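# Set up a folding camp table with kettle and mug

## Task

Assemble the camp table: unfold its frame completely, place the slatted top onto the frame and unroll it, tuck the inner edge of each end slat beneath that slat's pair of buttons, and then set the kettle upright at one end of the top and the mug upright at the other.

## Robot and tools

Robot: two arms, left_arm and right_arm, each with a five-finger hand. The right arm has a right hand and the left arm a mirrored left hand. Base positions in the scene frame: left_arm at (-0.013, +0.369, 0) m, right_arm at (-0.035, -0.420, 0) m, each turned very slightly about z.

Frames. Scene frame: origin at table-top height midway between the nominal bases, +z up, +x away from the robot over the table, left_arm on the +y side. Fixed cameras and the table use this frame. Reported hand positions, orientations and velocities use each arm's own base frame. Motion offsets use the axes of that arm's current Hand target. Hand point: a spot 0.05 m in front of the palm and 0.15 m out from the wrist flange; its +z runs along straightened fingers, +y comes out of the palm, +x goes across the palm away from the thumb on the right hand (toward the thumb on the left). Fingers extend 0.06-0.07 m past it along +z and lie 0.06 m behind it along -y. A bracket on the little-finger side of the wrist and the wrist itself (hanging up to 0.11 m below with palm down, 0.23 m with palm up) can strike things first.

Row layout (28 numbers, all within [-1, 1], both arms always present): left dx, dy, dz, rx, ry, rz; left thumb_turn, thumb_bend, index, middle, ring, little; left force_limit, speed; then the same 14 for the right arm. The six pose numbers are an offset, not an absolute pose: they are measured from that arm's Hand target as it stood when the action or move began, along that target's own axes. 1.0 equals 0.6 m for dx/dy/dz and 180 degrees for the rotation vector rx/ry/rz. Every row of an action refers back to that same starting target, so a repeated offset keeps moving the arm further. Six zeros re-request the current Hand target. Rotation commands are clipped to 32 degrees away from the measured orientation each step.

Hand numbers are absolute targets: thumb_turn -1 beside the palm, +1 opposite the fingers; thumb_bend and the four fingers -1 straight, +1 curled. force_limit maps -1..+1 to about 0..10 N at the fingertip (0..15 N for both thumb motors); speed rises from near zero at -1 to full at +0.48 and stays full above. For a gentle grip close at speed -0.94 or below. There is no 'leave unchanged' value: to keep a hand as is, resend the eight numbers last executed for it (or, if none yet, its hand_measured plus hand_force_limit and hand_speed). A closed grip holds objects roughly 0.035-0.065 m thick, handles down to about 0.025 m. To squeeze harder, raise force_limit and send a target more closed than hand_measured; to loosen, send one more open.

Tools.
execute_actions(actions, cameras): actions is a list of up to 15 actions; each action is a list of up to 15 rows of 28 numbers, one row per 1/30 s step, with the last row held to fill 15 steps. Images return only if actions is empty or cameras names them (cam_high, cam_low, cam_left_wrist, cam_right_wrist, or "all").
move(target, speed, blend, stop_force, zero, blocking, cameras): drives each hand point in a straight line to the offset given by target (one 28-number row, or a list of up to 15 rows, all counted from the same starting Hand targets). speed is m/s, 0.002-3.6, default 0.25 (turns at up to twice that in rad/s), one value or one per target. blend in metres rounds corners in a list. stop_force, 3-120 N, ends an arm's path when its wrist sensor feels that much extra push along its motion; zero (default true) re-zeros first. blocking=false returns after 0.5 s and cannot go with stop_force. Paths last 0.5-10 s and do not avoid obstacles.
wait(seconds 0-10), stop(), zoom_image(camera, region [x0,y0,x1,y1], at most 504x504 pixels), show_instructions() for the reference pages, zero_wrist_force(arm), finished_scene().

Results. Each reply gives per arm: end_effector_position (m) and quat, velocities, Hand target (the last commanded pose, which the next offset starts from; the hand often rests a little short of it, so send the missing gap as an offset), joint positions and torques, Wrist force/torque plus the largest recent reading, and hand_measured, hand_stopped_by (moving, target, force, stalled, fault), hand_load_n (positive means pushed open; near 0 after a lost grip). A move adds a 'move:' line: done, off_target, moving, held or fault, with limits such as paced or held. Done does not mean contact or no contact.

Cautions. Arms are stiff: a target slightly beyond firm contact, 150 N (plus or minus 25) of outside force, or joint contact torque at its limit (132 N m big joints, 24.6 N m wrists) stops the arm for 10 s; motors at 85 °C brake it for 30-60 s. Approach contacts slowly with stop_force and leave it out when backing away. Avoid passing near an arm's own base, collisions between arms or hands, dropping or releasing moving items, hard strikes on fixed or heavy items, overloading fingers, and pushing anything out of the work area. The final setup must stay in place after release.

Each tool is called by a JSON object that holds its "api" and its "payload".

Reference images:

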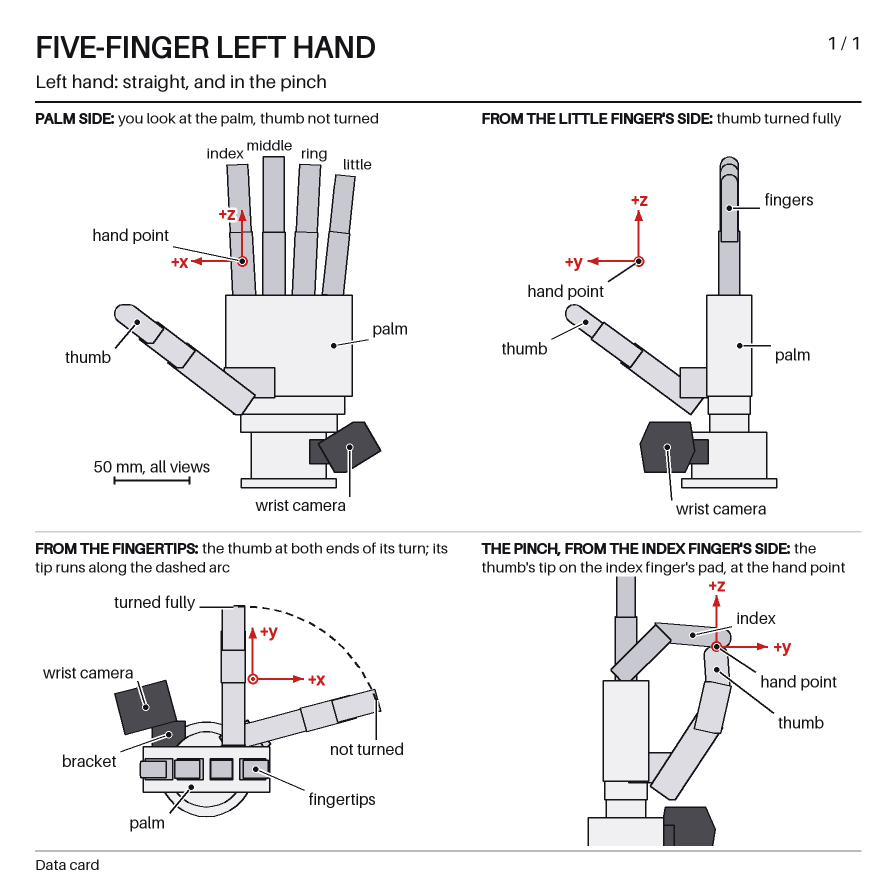

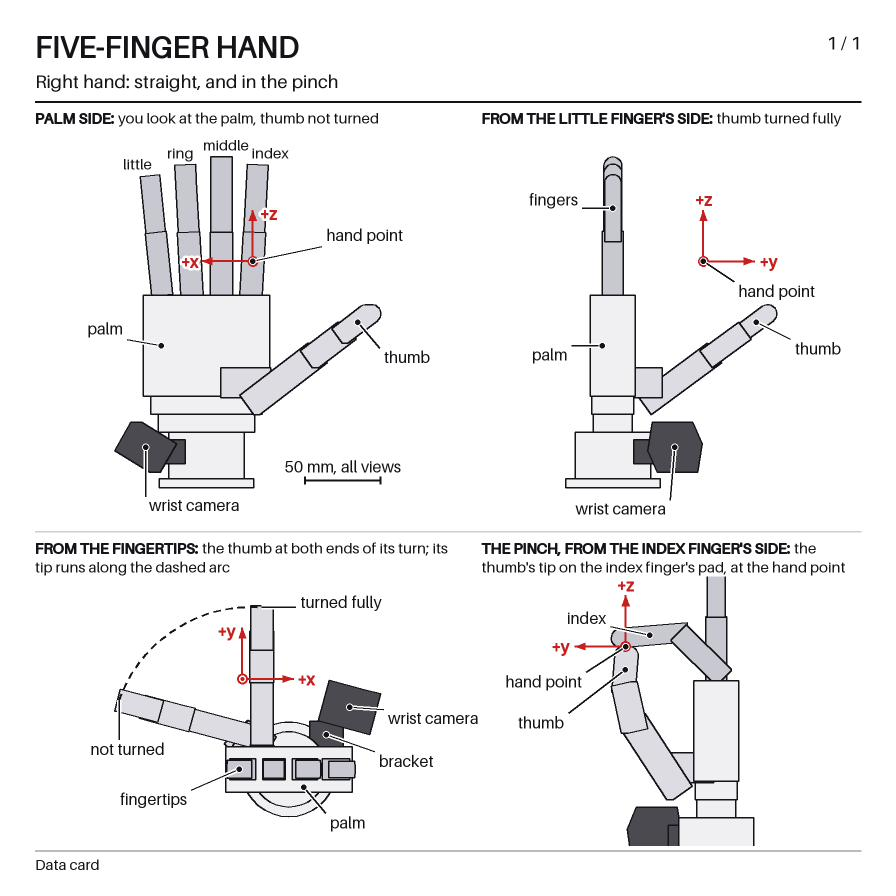

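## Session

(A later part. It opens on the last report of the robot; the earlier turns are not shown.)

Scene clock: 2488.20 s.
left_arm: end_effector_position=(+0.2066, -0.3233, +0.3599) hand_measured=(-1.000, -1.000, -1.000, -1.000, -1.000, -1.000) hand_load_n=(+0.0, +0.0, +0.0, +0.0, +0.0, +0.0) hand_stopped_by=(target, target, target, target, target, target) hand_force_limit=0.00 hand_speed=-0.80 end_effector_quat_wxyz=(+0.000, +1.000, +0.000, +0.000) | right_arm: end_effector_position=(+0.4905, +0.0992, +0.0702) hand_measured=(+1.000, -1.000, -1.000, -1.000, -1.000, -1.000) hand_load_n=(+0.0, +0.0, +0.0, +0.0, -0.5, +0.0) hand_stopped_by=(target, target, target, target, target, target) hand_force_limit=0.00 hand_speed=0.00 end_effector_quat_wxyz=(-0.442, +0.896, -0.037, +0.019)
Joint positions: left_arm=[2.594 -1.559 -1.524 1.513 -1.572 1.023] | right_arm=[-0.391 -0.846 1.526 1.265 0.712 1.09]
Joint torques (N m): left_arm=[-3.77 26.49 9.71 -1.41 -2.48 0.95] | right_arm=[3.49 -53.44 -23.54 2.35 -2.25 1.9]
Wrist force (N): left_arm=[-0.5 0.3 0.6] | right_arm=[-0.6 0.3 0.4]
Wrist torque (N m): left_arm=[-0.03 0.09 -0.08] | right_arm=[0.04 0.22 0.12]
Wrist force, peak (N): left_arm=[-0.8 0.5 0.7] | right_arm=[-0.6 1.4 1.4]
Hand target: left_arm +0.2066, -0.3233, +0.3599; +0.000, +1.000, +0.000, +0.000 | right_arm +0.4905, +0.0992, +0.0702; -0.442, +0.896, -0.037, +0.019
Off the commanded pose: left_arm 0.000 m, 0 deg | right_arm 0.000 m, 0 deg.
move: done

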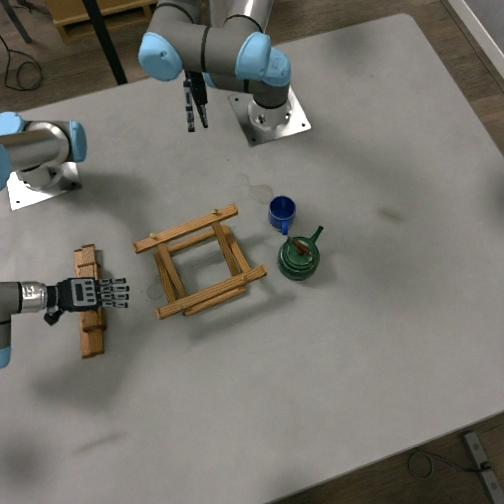

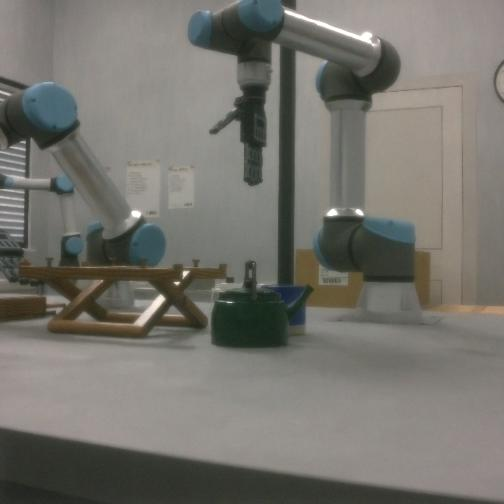

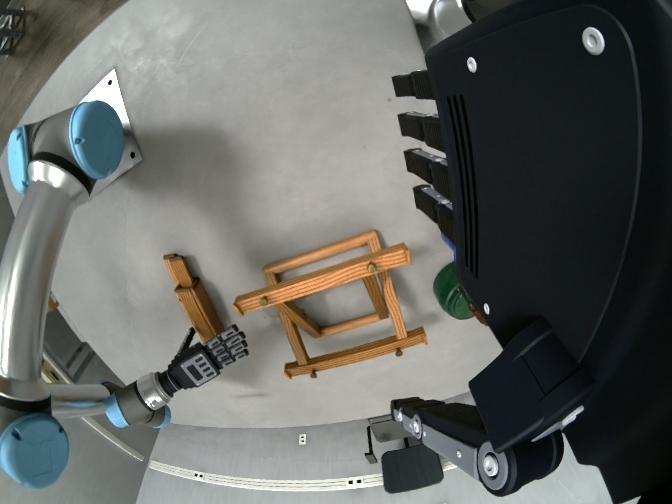

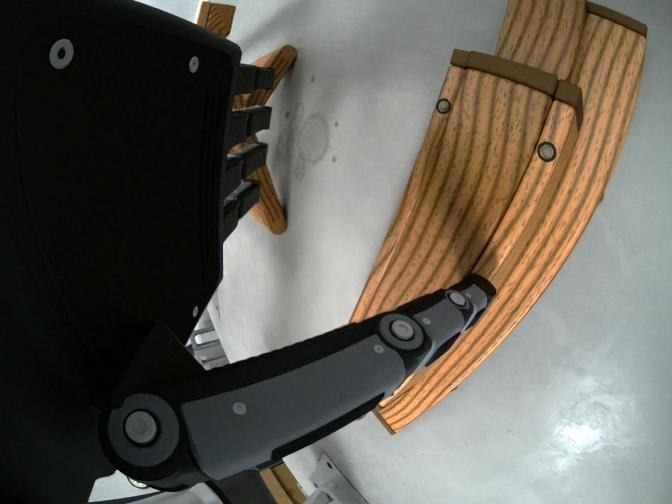

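{"api": "move", "payload": {"target": [0,0,0,0,0,0,-1,-1,-1,-1,-1,-1,0,-0.8,0.0026,0.0180,-0.0237,0,0,0,1,-1,-1,-1,-1,-1,0,0], "speed": 0.1, "cameras": ["cam_right_wrist","cam_high"]}}

{"api": "zoom_image", "payload": {"camera": "cam_right_wrist", "region": [300, 50, 640, 420]}}

{"api": "zoom_image", "payload": {"camera": "cam_high", "region": [10, 220, 150, 370]}}

Scene clock: 2521.90 s.
left_arm: end_effector_position=(+0.2066, -0.3233, +0.3599) hand_measured=(-1.000, -1.000, -1.000, -1.000, -1.000, -1.000) hand_load_n=(+0.0, +0.0, +0.0, +0.0, +0.0, +0.0) hand_stopped_by=(target, target, target, target, target, target) hand_force_limit=0.00 hand_speed=-0.80 end_effector_quat_wxyz=(+0.000, +1.000, +0.000, +0.000) | right_arm: end_effector_position=(+0.4906, +0.0812, +0.0702) hand_measured=(+1.000, -1.000, -1.000, -1.000, -1.000, -1.000) hand_load_n=(+0.0, +0.0, +0.0, +0.0, +0.0, +0.0) hand_stopped_by=(target, target, target, target, target, target) hand_force_limit=0.00 hand_speed=0.00 end_effector_quat_wxyz=(-0.442, +0.896, -0.037, +0.019) end_effector_velocity=(+0.000, +0.001, -0.001) end_effector_angular_velocity=(+0.001, +0.002, -0.002)
Joint positions: left_arm=[2.594 -1.559 -1.524 1.513 -1.572 1.023] | right_arm=[-0.424 -0.838 1.523 1.296 0.725 1.043]
Joint velocities: left_arm=[within noise] | right_arm=[0.002 0 0.001 -0.004 -0.002 0.006]
Joint torques (N m): left_arm=[-2.5 26.18 10.29 -0.73 -2.29 1.05] | right_arm=[6.96 -42.18 -18.25 1.17 -2.26 2.02]
Wrist force (N): left_arm=[-0.7 0.4 0.5] | right_arm=[-0.8 0.3 0.5]
Wrist torque (N m): left_arm=[0.00 0.10 -0.09] | right_arm=[0.02 0.28 0.04]
Wrist force, peak (N): left_arm=[-0.7 0.5 0.6] | right_arm=[-0.6 0.6 0.8]
Hand target: left_arm +0.2066, -0.3233, +0.3599; +0.000, +1.000, +0.000, +0.000 | right_arm +0.4906, +0.0813, +0.0703; -0.442, +0.896, -0.037, +0.019
Off the commanded pose: left_arm 0.000 m, 0 deg | right_arm 0.000 m, 0 deg.
move: done
Images, in order (width x height): cam_high 504x504, cam_right_wrist 672x504.

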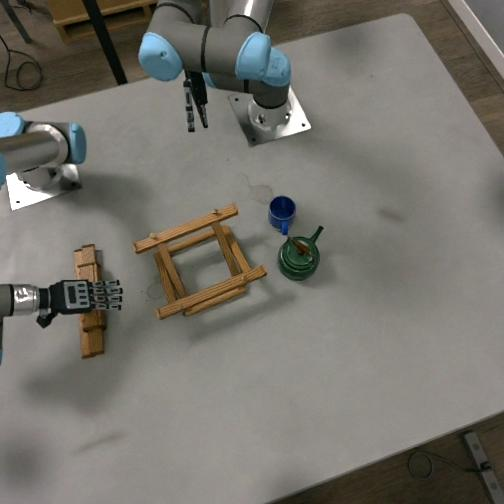

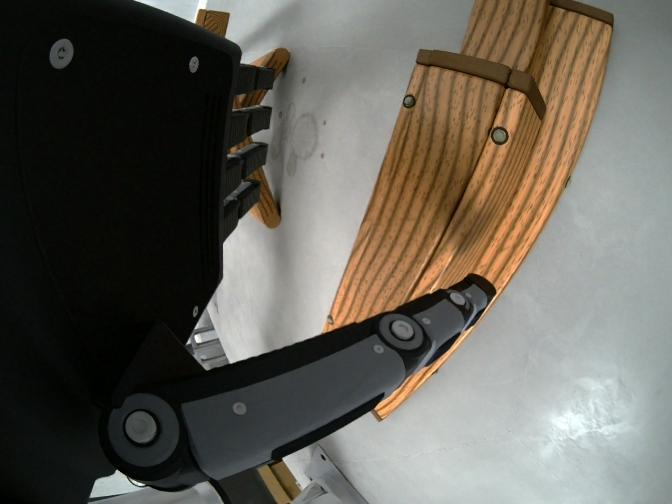

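Scaled by 1.362 from the camera's 672x504 image, which has a finer 960x720 frame.

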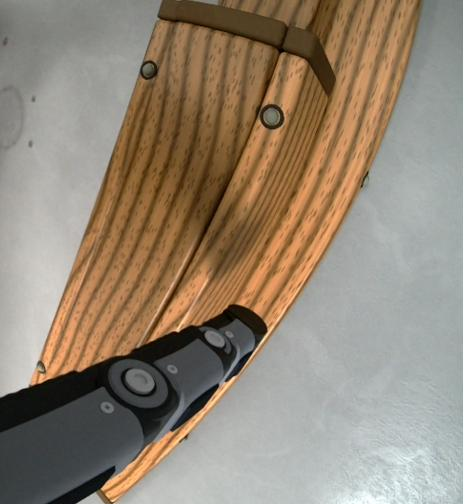

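Scaled by 3.360 from the camera's 504x504 image, which has a finer 720x720 frame.

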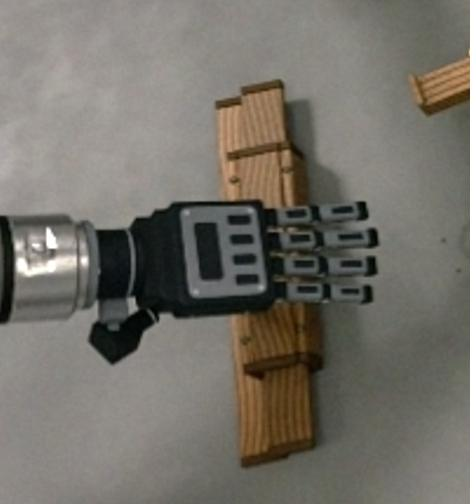

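{"api": "move", "payload": {"target": [0,0,0,0,0,0,-1,-1,-1,-1,-1,-1,0,-0.8,0,0.048,0.037,0,0,0,1,-1,-1,-1,-1,-1,0,0], "speed": 0.05, "stop_force": 4, "cameras": ["cam_right_wrist","cam_high","cam_low"]}}

{"api": "zoom_image", "payload": {"camera": "cam_right_wrist", "region": [300, 50, 640, 420]}}

{"api": "zoom_image", "payload": {"camera": "cam_low", "region": [0, 210, 100, 340]}}

Scene clock: 2542.60 s.
left_arm: end_effector_position=(+0.2066, -0.3233, +0.3599) hand_measured=(-1.000, -1.000, -1.000, -1.000, -1.000, -1.000) hand_load_n=(+0.0, +0.0, +0.0, -0.5, +0.0, +0.0) hand_stopped_by=(target, target, target, target, target, target) hand_force_limit=0.00 hand_speed=-0.80 end_effector_quat_wxyz=(+0.000, +1.000, +0.000, +0.000) | right_arm: end_effector_position=(+0.4907, +0.0814, +0.0339) hand_measured=(+1.000, -1.000, -1.000, -1.000, -1.000, -1.000) hand_load_n=(+0.0, +0.0, +0.0, +0.5, +0.0, +0.0) hand_stopped_by=(target, target, target, target, target, target) hand_force_limit=0.00 hand_speed=0.00 end_effector_quat_wxyz=(-0.442, +0.896, -0.037, +0.019)
Joint positions: left_arm=[2.594 -1.559 -1.524 1.513 -1.572 1.023] | right_arm=[-0.424 -0.782 1.533 1.229 0.725 1.044]
Joint torques (N m): left_arm=[-0.91 25.17 9.83 -1 -2.3 1.11] | right_arm=[5.94 -58.42 -19.96 3.64 -2.15 1.56]
Wrist force (N): left_arm=[-0.5 0.1 0.6] | right_arm=[-0.7 0.4 0.9]
Wrist torque (N m): left_arm=[-0.05 0.08 -0.08] | right_arm=[0.05 0.25 -0.08]
Wrist force, peak (N): left_arm=[-0.8 0.5 0.7] | right_arm=[-0.6 0.6 1.4]
Hand target: left_arm +0.2066, -0.3233, +0.3599; +0.000, +1.000, +0.000, +0.000 | right_arm +0.4907, +0.0814, +0.0339; -0.442, +0.896, -0.037, +0.019
Off the commanded pose: left_arm 0.000 m, 0 deg | right_arm 0.000 m, 0 deg.
move: done
Images, in order (width x height): cam_high 504x504, cam_low 504x504, cam_right_wrist 672x504.

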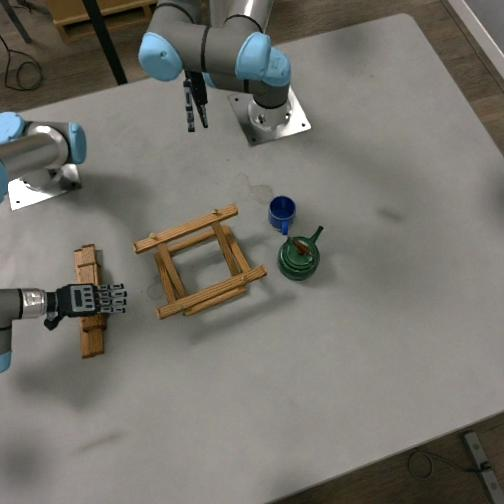

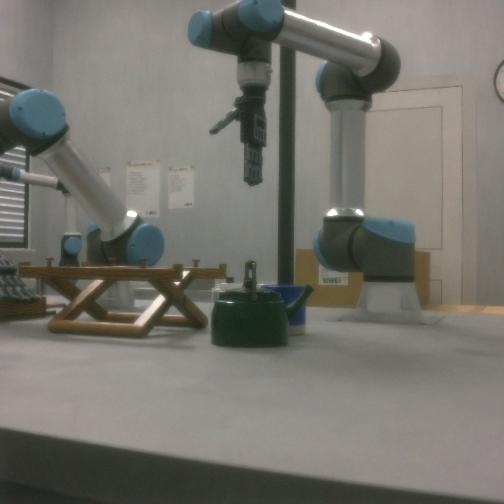

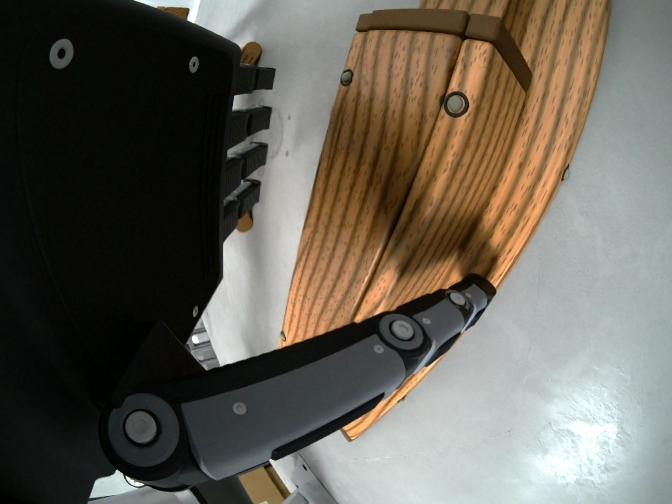

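Scaled by 1.362 from the camera's 672x504 image, which has a finer 960x720 frame.

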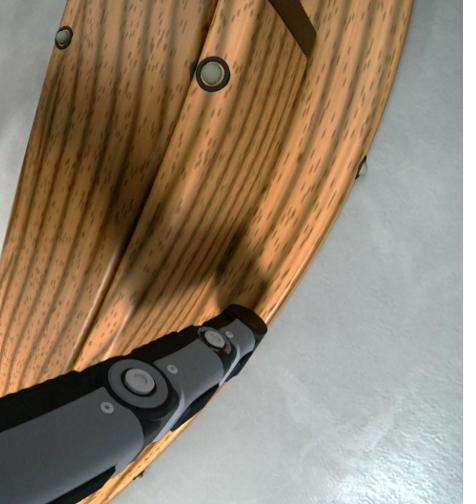

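Scaled by 3.877 from the camera's 504x504 image, which has a finer 720x720 frame.

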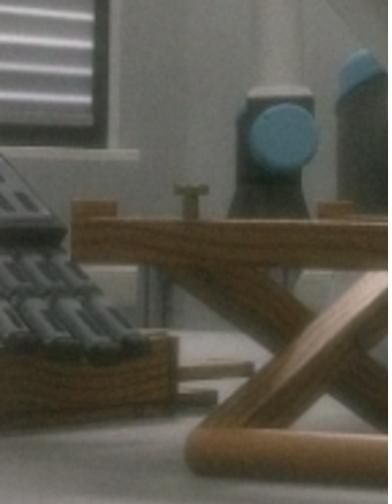

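{"api": "move", "payload": {"target": [0,0,0,0,0,0,-1,-1,-1,-1,-1,-1,0,-0.8,0,0,0,0,0,0,1,0,0,0,0,0,-0.5,-0.88], "cameras": ["cam_right_wrist","cam_low","cam_high"]}}

{"api": "zoom_image", "payload": {"camera": "cam_right_wrist", "region": [200, 50, 620, 420]}}

Scene clock: 2565.50 s.
left_arm: end_effector_position=(+0.2066, -0.3233, +0.3599) hand_measured=(-1.000, -1.000, -1.000, -1.000, -1.000, -1.000) hand_load_n=(+0.0, +0.0, +0.0, +0.0, +0.0, +0.0) hand_stopped_by=(target, target, target, target, target, target) hand_force_limit=0.00 hand_speed=-0.80 end_effector_quat_wxyz=(+0.000, +1.000, +0.000, +0.000) | right_arm: end_effector_position=(+0.4907, +0.0814, +0.0339) hand_measured=(+1.000, -0.608, -0.232, -0.222, -0.210, -0.176) hand_load_n=(+2.0, +6.5, +1.0, +4.0, +0.5, +2.5) hand_stopped_by=(target, force, force, force, force, force) hand_force_limit=-0.50 hand_speed=-0.88 end_effector_quat_wxyz=(-0.442, +0.896, -0.037, +0.019)
Joint positions: left_arm=[2.594 -1.559 -1.524 1.513 -1.572 1.023] | right_arm=[-0.424 -0.782 1.533 1.229 0.725 1.044]
Joint torques (N m): left_arm=[0.34 25.35 10.87 -0.75 -2.32 1.13] | right_arm=[0.53 -57.59 -20.14 2.36 -0.4 -1.69]
Wrist force (N): left_arm=[-0.8 0.2 0.7] | right_arm=[-0.4 -0.7 -0.6]
Wrist torque (N m): left_arm=[-0.03 0.14 -0.11] | right_arm=[-0.10 0.19 -0.10]
Wrist force, peak (N): left_arm=[-0.9 0.6 0.8] | right_arm=[-0.7 0.6 2.1]
Hand target: left_arm +0.2066, -0.3233, +0.3599; +0.000, +1.000, +0.000, +0.000 | right_arm +0.4907, +0.0814, +0.0339; -0.442, +0.896, -0.037, +0.019
Off the commanded pose: left_arm 0.000 m, 0 deg | right_arm 0.000 m, 0 deg.
move: done
Images, in order (width x height): cam_high 504x504, cam_low 504x504, cam_right_wrist 672x504.

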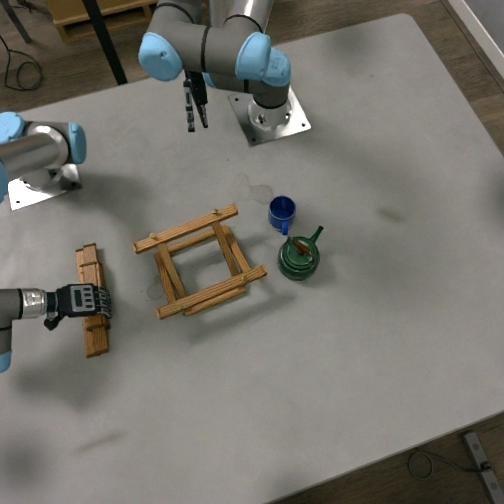

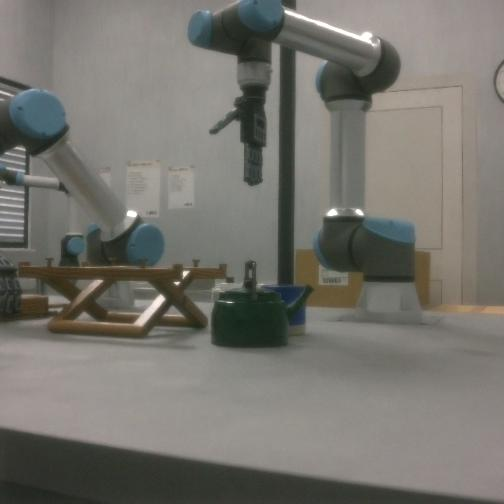

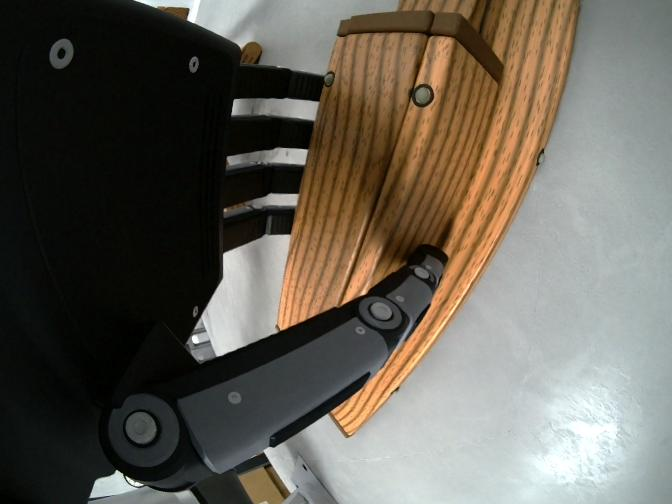

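Scaled by 1.200 from the camera's 672x504 image, which has a finer 960x720 frame.

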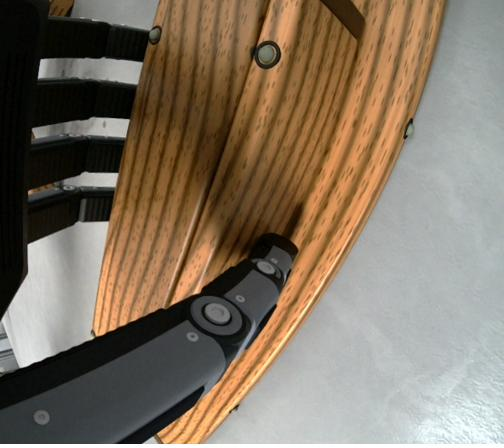

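{"api": "move", "payload": {"target": [0,0,0,0,0,0,-1,-1,-1,-1,-1,-1,0,-0.8,0,0,0,0,0,0,1,0.1,0.1,0.1,0.1,0.1,-0.3,-0.9], "cameras": []}}

{"api": "move", "payload": {"target": [0,0,0,0,0,0,-1,-1,-1,-1,-1,-1,0,-0.8,0,-0.0395,-0.0305,0,0,0,1,0.1,0.1,0.1,0.1,0.1,-0.3,-0.9], "speed": 0.03, "cameras": ["all"]}}

{"api": "zoom_image", "payload": {"camera": "cam_low", "region": [0, 210, 100, 340]}}

{"api": "zoom_image", "payload": {"camera": "cam_left_wrist", "region": [120, 230, 280, 430]}}

Scene clock: 2580.90 s.
left_arm: end_effector_position=(+0.2066, -0.3233, +0.3599) hand_measured=(-1.000, -1.000, -1.000, -1.000, -1.000, -1.000) hand_load_n=(+0.0, +0.0, +0.0, +0.0, +0.0, -0.5) hand_stopped_by=(target, target, target, target, target, target) hand_force_limit=0.00 hand_speed=-0.80 end_effector_quat_wxyz=(+0.000, +1.000, +0.000, +0.000) | right_arm: end_effector_position=(+0.4907, +0.0814, +0.0339) hand_measured=(+1.000, -0.608, -0.216, -0.222, -0.194, -0.168) hand_load_n=(+3.0, +9.5, +5.5, +0.5, +5.5, +2.0) hand_stopped_by=(target, force, force, force, force, force) hand_force_limit=-0.30 hand_speed=-0.90 end_effector_quat_wxyz=(-0.442, +0.896, -0.037, +0.019)
Joint positions: left_arm=[2.594 -1.559 -1.524 1.513 -1.572 1.023] | right_arm=[-0.424 -0.782 1.533 1.229 0.725 1.044]
Joint torques (N m): left_arm=[-0.12 24.8 9.76 -0.83 -2.2 1.14] | right_arm=[-2.29 -48.69 -20.62 2.41 -0.39 -2.18]
Wrist force (N): left_arm=[-0.4 0.5 0.5] | right_arm=[-0.6 -3.8 -1.3]
Wrist torque (N m): left_arm=[0.02 0.06 -0.08] | right_arm=[-0.19 0.26 -0.12]
Wrist force, peak (N): left_arm=[-0.7 0.9 0.6] | right_arm=[-0.4 -4.5 -1.0]
Hand target: left_arm +0.2066, -0.3233, +0.3599; +0.000, +1.000, +0.000, +0.000 | right_arm +0.4907, +0.0814, +0.0339; -0.442, +0.896, -0.037, +0.019
Off the commanded pose: left_arm 0.000 m, 0 deg | right_arm 0.000 m, 0 deg.
move: done
No camera images: "cameras" was empty.

Scene clock: 2582.17 s.
left_arm: end_effector_position=(+0.2066, -0.3233, +0.3599) hand_measured=(-1.000, -1.000, -1.000, -1.000, -1.000, -1.000) hand_load_n=(+0.0, +0.0, +0.0, +0.0, +0.0, +0.0) hand_stopped_by=(target, target, target, target, target, target) hand_force_limit=0.00 hand_speed=-0.80 end_effector_quat_wxyz=(+0.000, +1.000, +0.000, +0.000) | right_arm: end_effector_position=(+0.4906, +0.0813, +0.0641) hand_measured=(+1.000, -0.608, -0.216, -0.222, -0.194, -0.168) hand_load_n=(+3.0, +10.5, +4.5, +0.5, +4.5, +1.5) hand_stopped_by=(target, force, force, force, force, force) hand_force_limit=-0.30 hand_speed=-0.90 end_effector_quat_wxyz=(-0.442, +0.896, -0.037, +0.019) end_effector_velocity=(+0.000, +0.000, -0.002) end_effector_angular_velocity=(-0.002, -0.002, +0.000)
Joint positions: left_arm=[2.594 -1.559 -1.524 1.513 -1.572 1.023] | right_arm=[-0.424 -0.829 1.525 1.284 0.725 1.043]
Joint velocities: left_arm=[within noise] | right_arm=[0 0.002 0 -0.005 0.001 0]
Joint torques (N m): left_arm=[0.2 25.13 10.15 -0.84 -2.22 1.11] | right_arm=[-8.29 -34.13 -17.32 1.89 -0.18 -2.25]
Wrist force (N): left_arm=[-0.6 0.4 0.6] | right_arm=[-0.7 3.2 2.5]
Wrist torque (N m): left_arm=[-0.01 0.10 -0.09] | right_arm=[0.06 0.22 0.04]
Wrist force, peak (N): left_arm=[-0.7 0.4 0.7] | right_arm=[-0.7 3.3 3.1]
Hand target: left_arm +0.2066, -0.3233, +0.3599; +0.000, +1.000, +0.000, +0.000 | right_arm +0.4906, +0.0813, +0.0639; -0.442, +0.896, -0.037, +0.019
Off the commanded pose: left_arm 0.000 m, 0 deg | right_arm 0.000 m, 0 deg.
move: done

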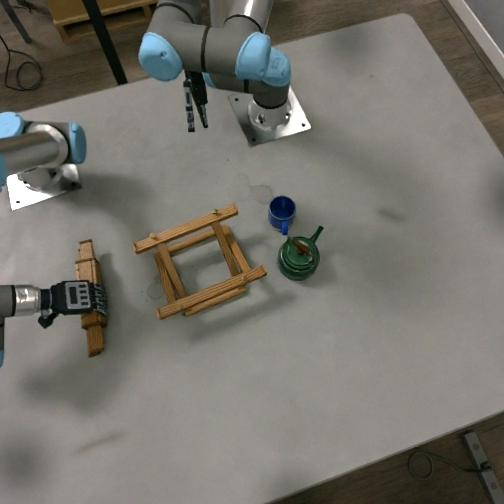

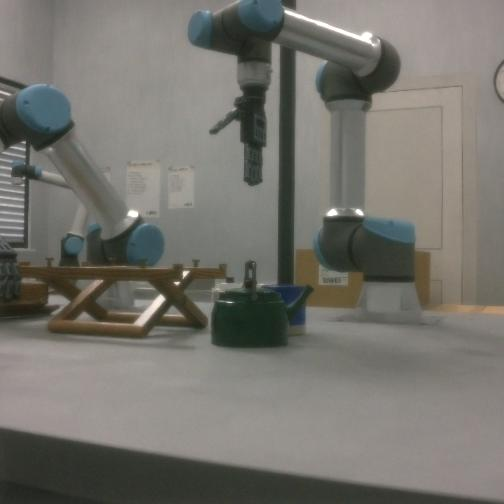

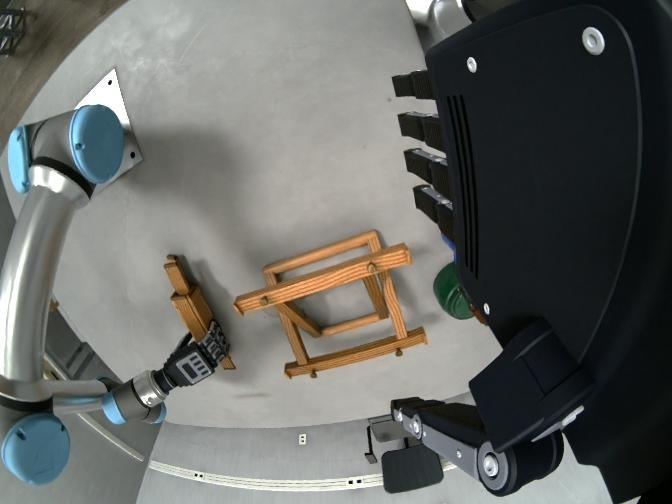

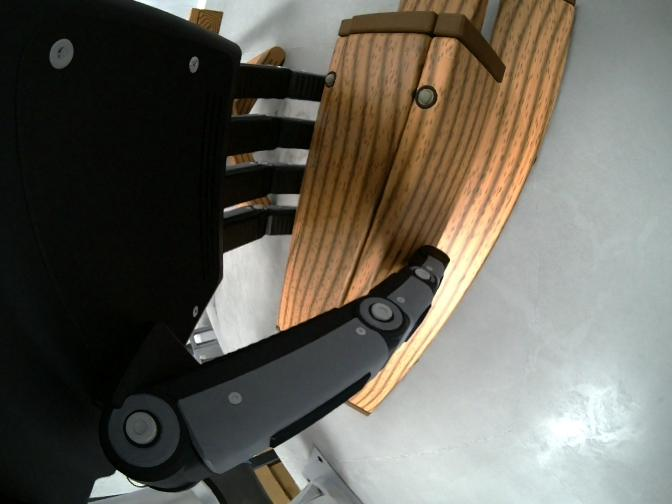

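Scaled by 3.877 from the camera's 504x504 image, which has a finer 720x720 frame.

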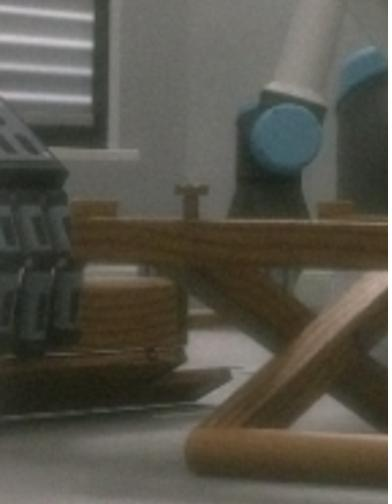

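Scaled by 2.520 from the camera's 672x504 image, which has a finer 960x720 frame.

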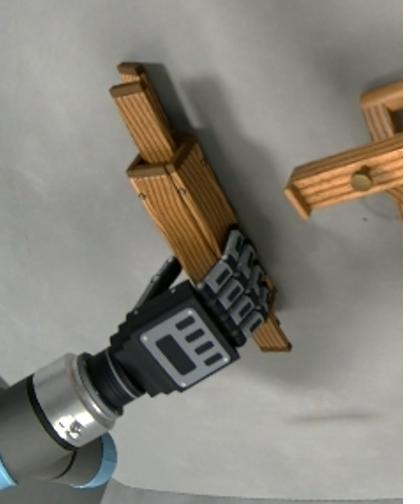

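{"api": "move", "payload": {"target": [0,0,0,0,0,0,-1,-1,-1,-1,-1,-1,0,-0.8,0,-0.18,-0.139,0,0,0,1,0.1,0.1,0.1,0.1,0.1,-0.3,-0.9], "speed": 0.06, "cameras": ["all"]}}

{"api": "zoom_image", "payload": {"camera": "cam_low", "region": [0, 170, 120, 320]}}

{"api": "zoom_image", "payload": {"camera": "cam_left_wrist", "region": [100, 200, 280, 430]}}

Scene clock: 2595.83 s.
left_arm: end_effector_position=(+0.2066, -0.3233, +0.3599) hand_measured=(-1.000, -1.000, -1.000, -1.000, -1.000, -1.000) hand_load_n=(+0.0, +0.0, +0.0, +0.0, +0.0, -0.5) hand_stopped_by=(target, target, target, target, target, target) hand_force_limit=0.00 hand_speed=-0.80 end_effector_quat_wxyz=(+0.000, +1.000, +0.000, +0.000) | right_arm: end_effector_position=(+0.4904, +0.0808, +0.2005) hand_measured=(+1.000, -0.608, -0.216, -0.222, -0.194, -0.168) hand_load_n=(+2.5, +10.0, +5.5, +0.0, +3.5, +1.5) hand_stopped_by=(target, force, force, force, force, force) hand_force_limit=-0.30 hand_speed=-0.90 end_effector_quat_wxyz=(-0.442, +0.896, -0.037, +0.019) end_effector_velocity=(+0.000, +0.000, -0.002) end_effector_angular_velocity=(+0.000, +0.001, +0.000)
Joint positions: left_arm=[2.594 -1.559 -1.524 1.513 -1.572 1.023] | right_arm=[-0.425 -1 1.419 1.563 0.725 1.042]
Joint velocities: left_arm=[within noise] | right_arm=[0 0.002 0.003 -0.005 0.001 0]
Joint torques (N m): left_arm=[0.34 24.76 10.12 -0.98 -2.12 1.08] | right_arm=[-7.49 -32.01 -11.37 1.82 -0.48 -2.33]
Wrist force (N): left_arm=[-0.4 0.3 0.5] | right_arm=[-0.5 3.6 3.2]
Wrist torque (N m): left_arm=[-0.01 0.06 -0.08] | right_arm=[0.06 0.22 0.11]
Wrist force, peak (N): left_arm=[-0.9 0.4 0.5] | right_arm=[-0.3 3.1 4.2]
Hand target: left_arm +0.2066, -0.3233, +0.3599; +0.000, +1.000, +0.000, +0.000 | right_arm +0.4904, +0.0808, +0.2003; -0.442, +0.896, -0.037, +0.019
Off the commanded pose: left_arm 0.000 m, 0 deg | right_arm 0.000 m, 0 deg.
move: done

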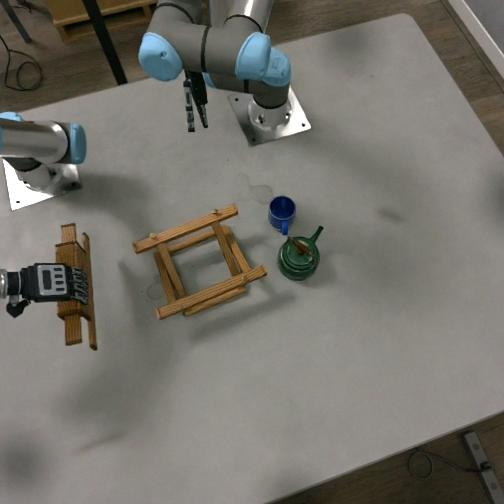

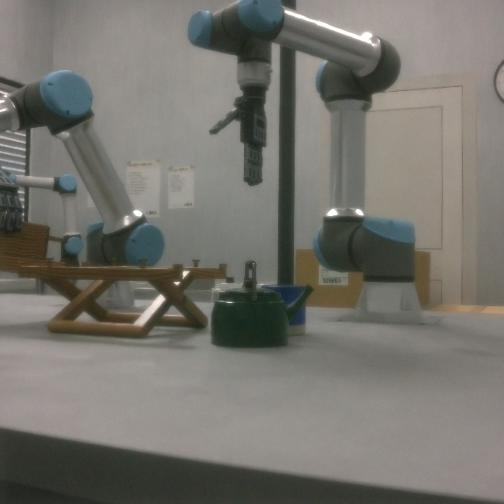

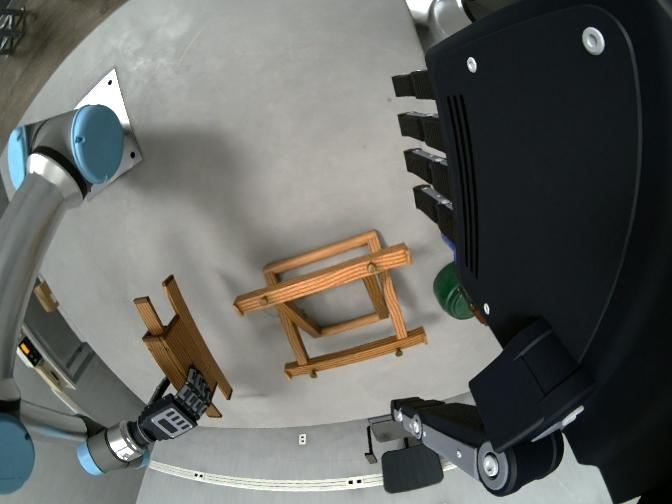

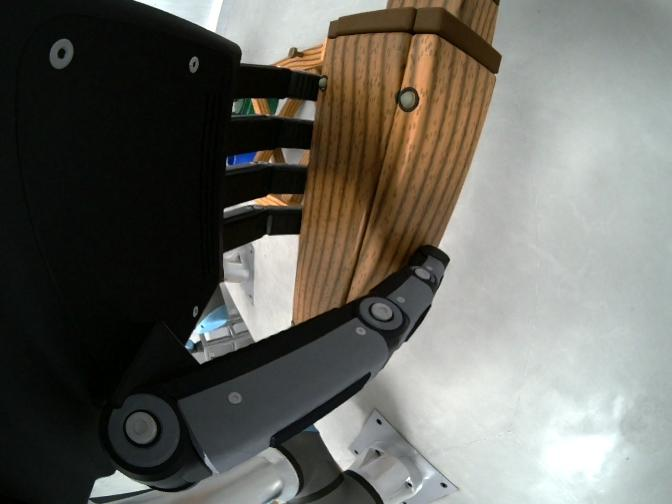

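Scaled by 3.360 from the camera's 504x504 image, which has a finer 720x720 frame.

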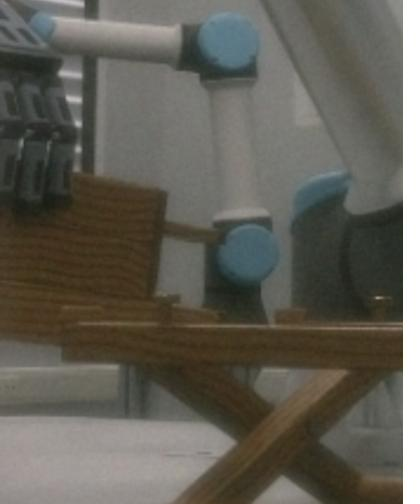

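Scaled by 2.191 from the camera's 672x504 image, which has a finer 960x720 frame.

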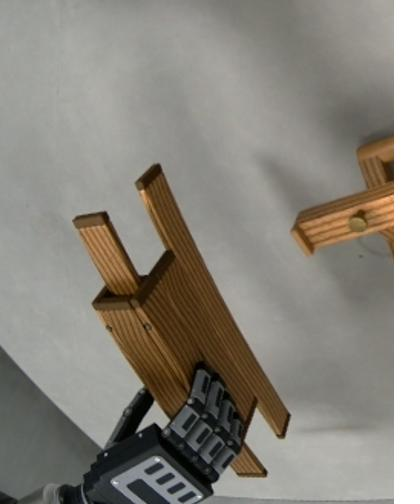

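{"api": "move", "payload": {"target": [[0,0,0,0,0,0,-1,-1,-1,-1,-1,-1,0,-0.8,0,-0.112,-0.0858,0,0,0,1,0.1,0.1,0.1,0.1,0.1,-0.3,-0.9],[0,0,0,0,0,0,-1,-1,-1,-1,-1,-1,0,-0.8,0.0153,-0.2445,0.0868,0,-0.0529,-0.0406,1,0.1,0.1,0.1,0.1,0.1,-0.3,-0.9]], "speed": 0.08, "blend": 0.03, "cameras": ["all"]}}

{"api": "zoom_image", "payload": {"camera": "cam_low", "region": [0, 130, 250, 340]}}

{"api": "zoom_image", "payload": {"camera": "cam_left_wrist", "region": [150, 200, 450, 430]}}

{"api": "zoom_image", "payload": {"camera": "cam_high", "region": [50, 180, 290, 370]}}

Scene clock: 2657.43 s.
left_arm: end_effector_position=(+0.2066, -0.3233, +0.3599) hand_measured=(-1.000, -1.000, -1.000, -1.000, -1.000, -1.000) hand_load_n=(+0.0, +0.0, +0.0, +0.0, +0.0, +0.0) hand_stopped_by=(target, target, target, target, target, target) hand_force_limit=0.00 hand_speed=-0.80 end_effector_quat_wxyz=(+0.000, +1.000, +0.000, +0.000) | right_arm: end_effector_position=(+0.5103, +0.2101, +0.2851) hand_measured=(+1.000, -0.608, -0.216, -0.222, -0.194, -0.168) hand_load_n=(+2.5, +10.0, +5.5, +0.0, +3.5, +1.5) hand_stopped_by=(target, force, force, force, force, force) hand_force_limit=-0.30 hand_speed=-0.90 end_effector_quat_wxyz=(-0.442, +0.895, +0.057, -0.027)
Joint positions: left_arm=[2.594 -1.559 -1.524 1.513 -1.572 1.023] | right_arm=[-0.144 -0.933 1.066 1.773 0.699 1.144]
Joint torques (N m): left_arm=[0.5 24.18 10.91 -0.78 -2.13 1.18] | right_arm=[-8.25 -61.39 -13.92 1.92 -0.77 -2.11]
Wrist force (N): left_arm=[-0.5 0.4 0.6] | right_arm=[-0.5 3.6 3.4]
Wrist torque (N m): left_arm=[0.00 0.08 -0.08] | right_arm=[0.09 0.24 0.02]
Wrist force, peak (N): left_arm=[-0.8 0.5 0.7] | right_arm=[-0.5 5.0 4.1]
Hand target: left_arm +0.2066, -0.3233, +0.3599; +0.000, +1.000, +0.000, +0.000 | right_arm +0.5103, +0.2101, +0.2851; -0.442, +0.895, +0.057, -0.027
Off the commanded pose: left_arm 0.000 m, 0 deg | right_arm 0.000 m, 0 deg.
move: done

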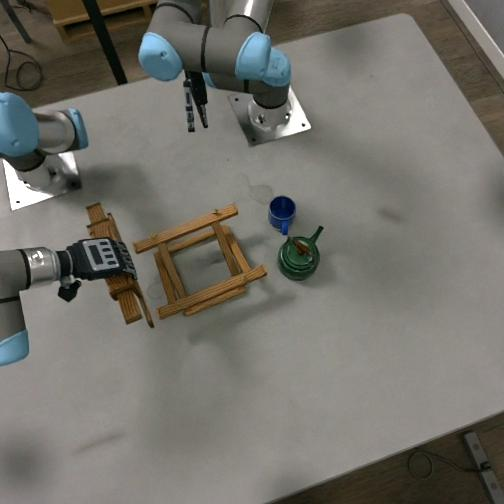

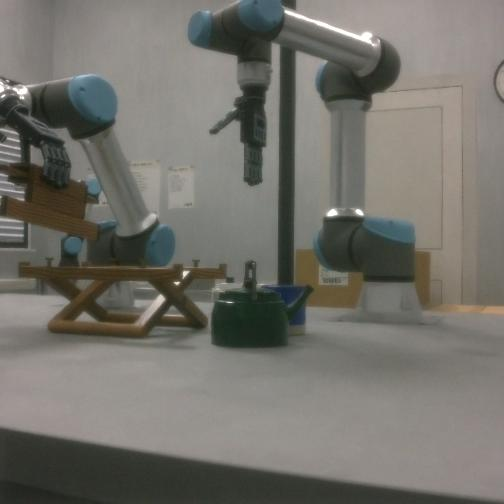

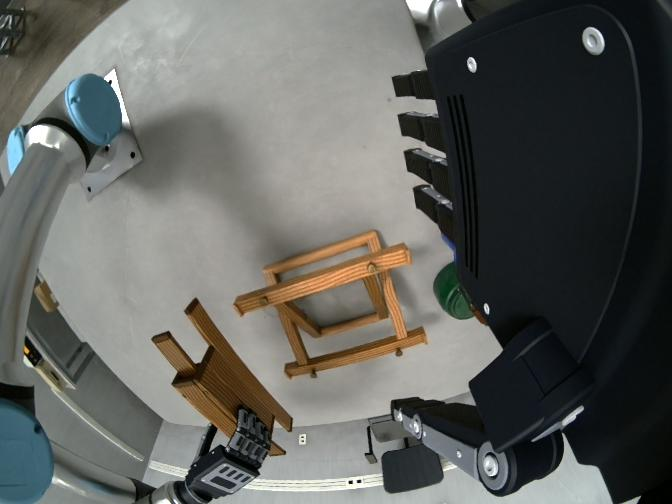

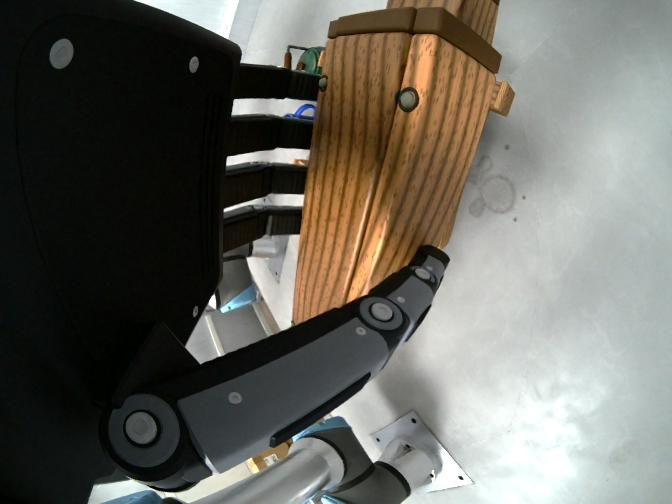

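Scaled by 2.016 from the camera's 504x504 image, which has a finer 720x720 frame.

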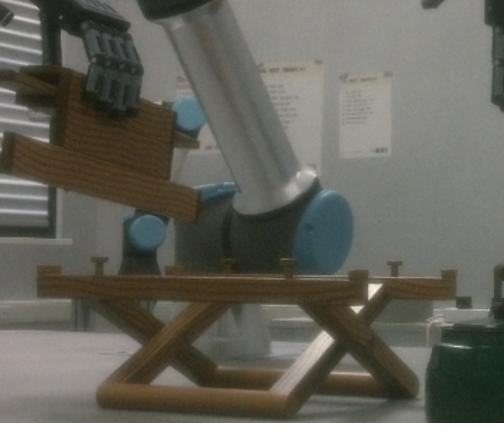

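Scaled by 1.680 from the camera's 672x504 image, which has a finer 960x720 frame.

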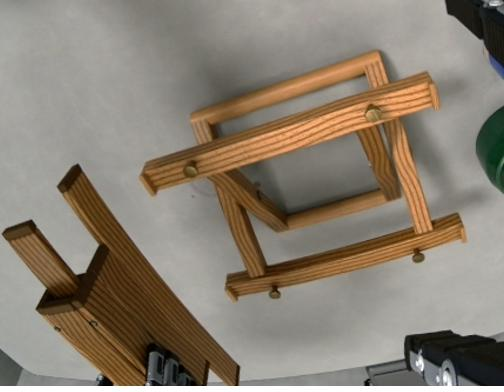

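Scaled by 2.100 from the camera's 504x504 image, which has a finer 720x720 frame.

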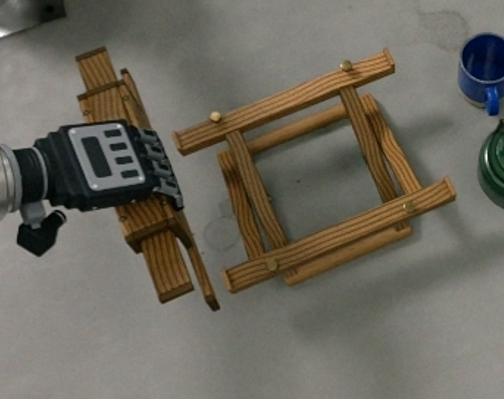

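{"api": "zoom_image", "payload": {"camera": "cam_low", "region": [0, 130, 110, 260]}}

Scaled by 3.877 from the camera's 504x504 image, which has a finer 720x720 frame.

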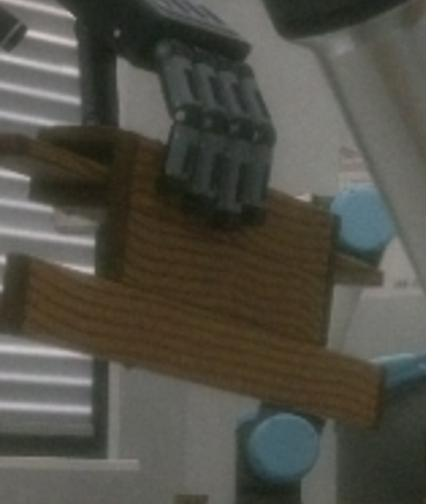

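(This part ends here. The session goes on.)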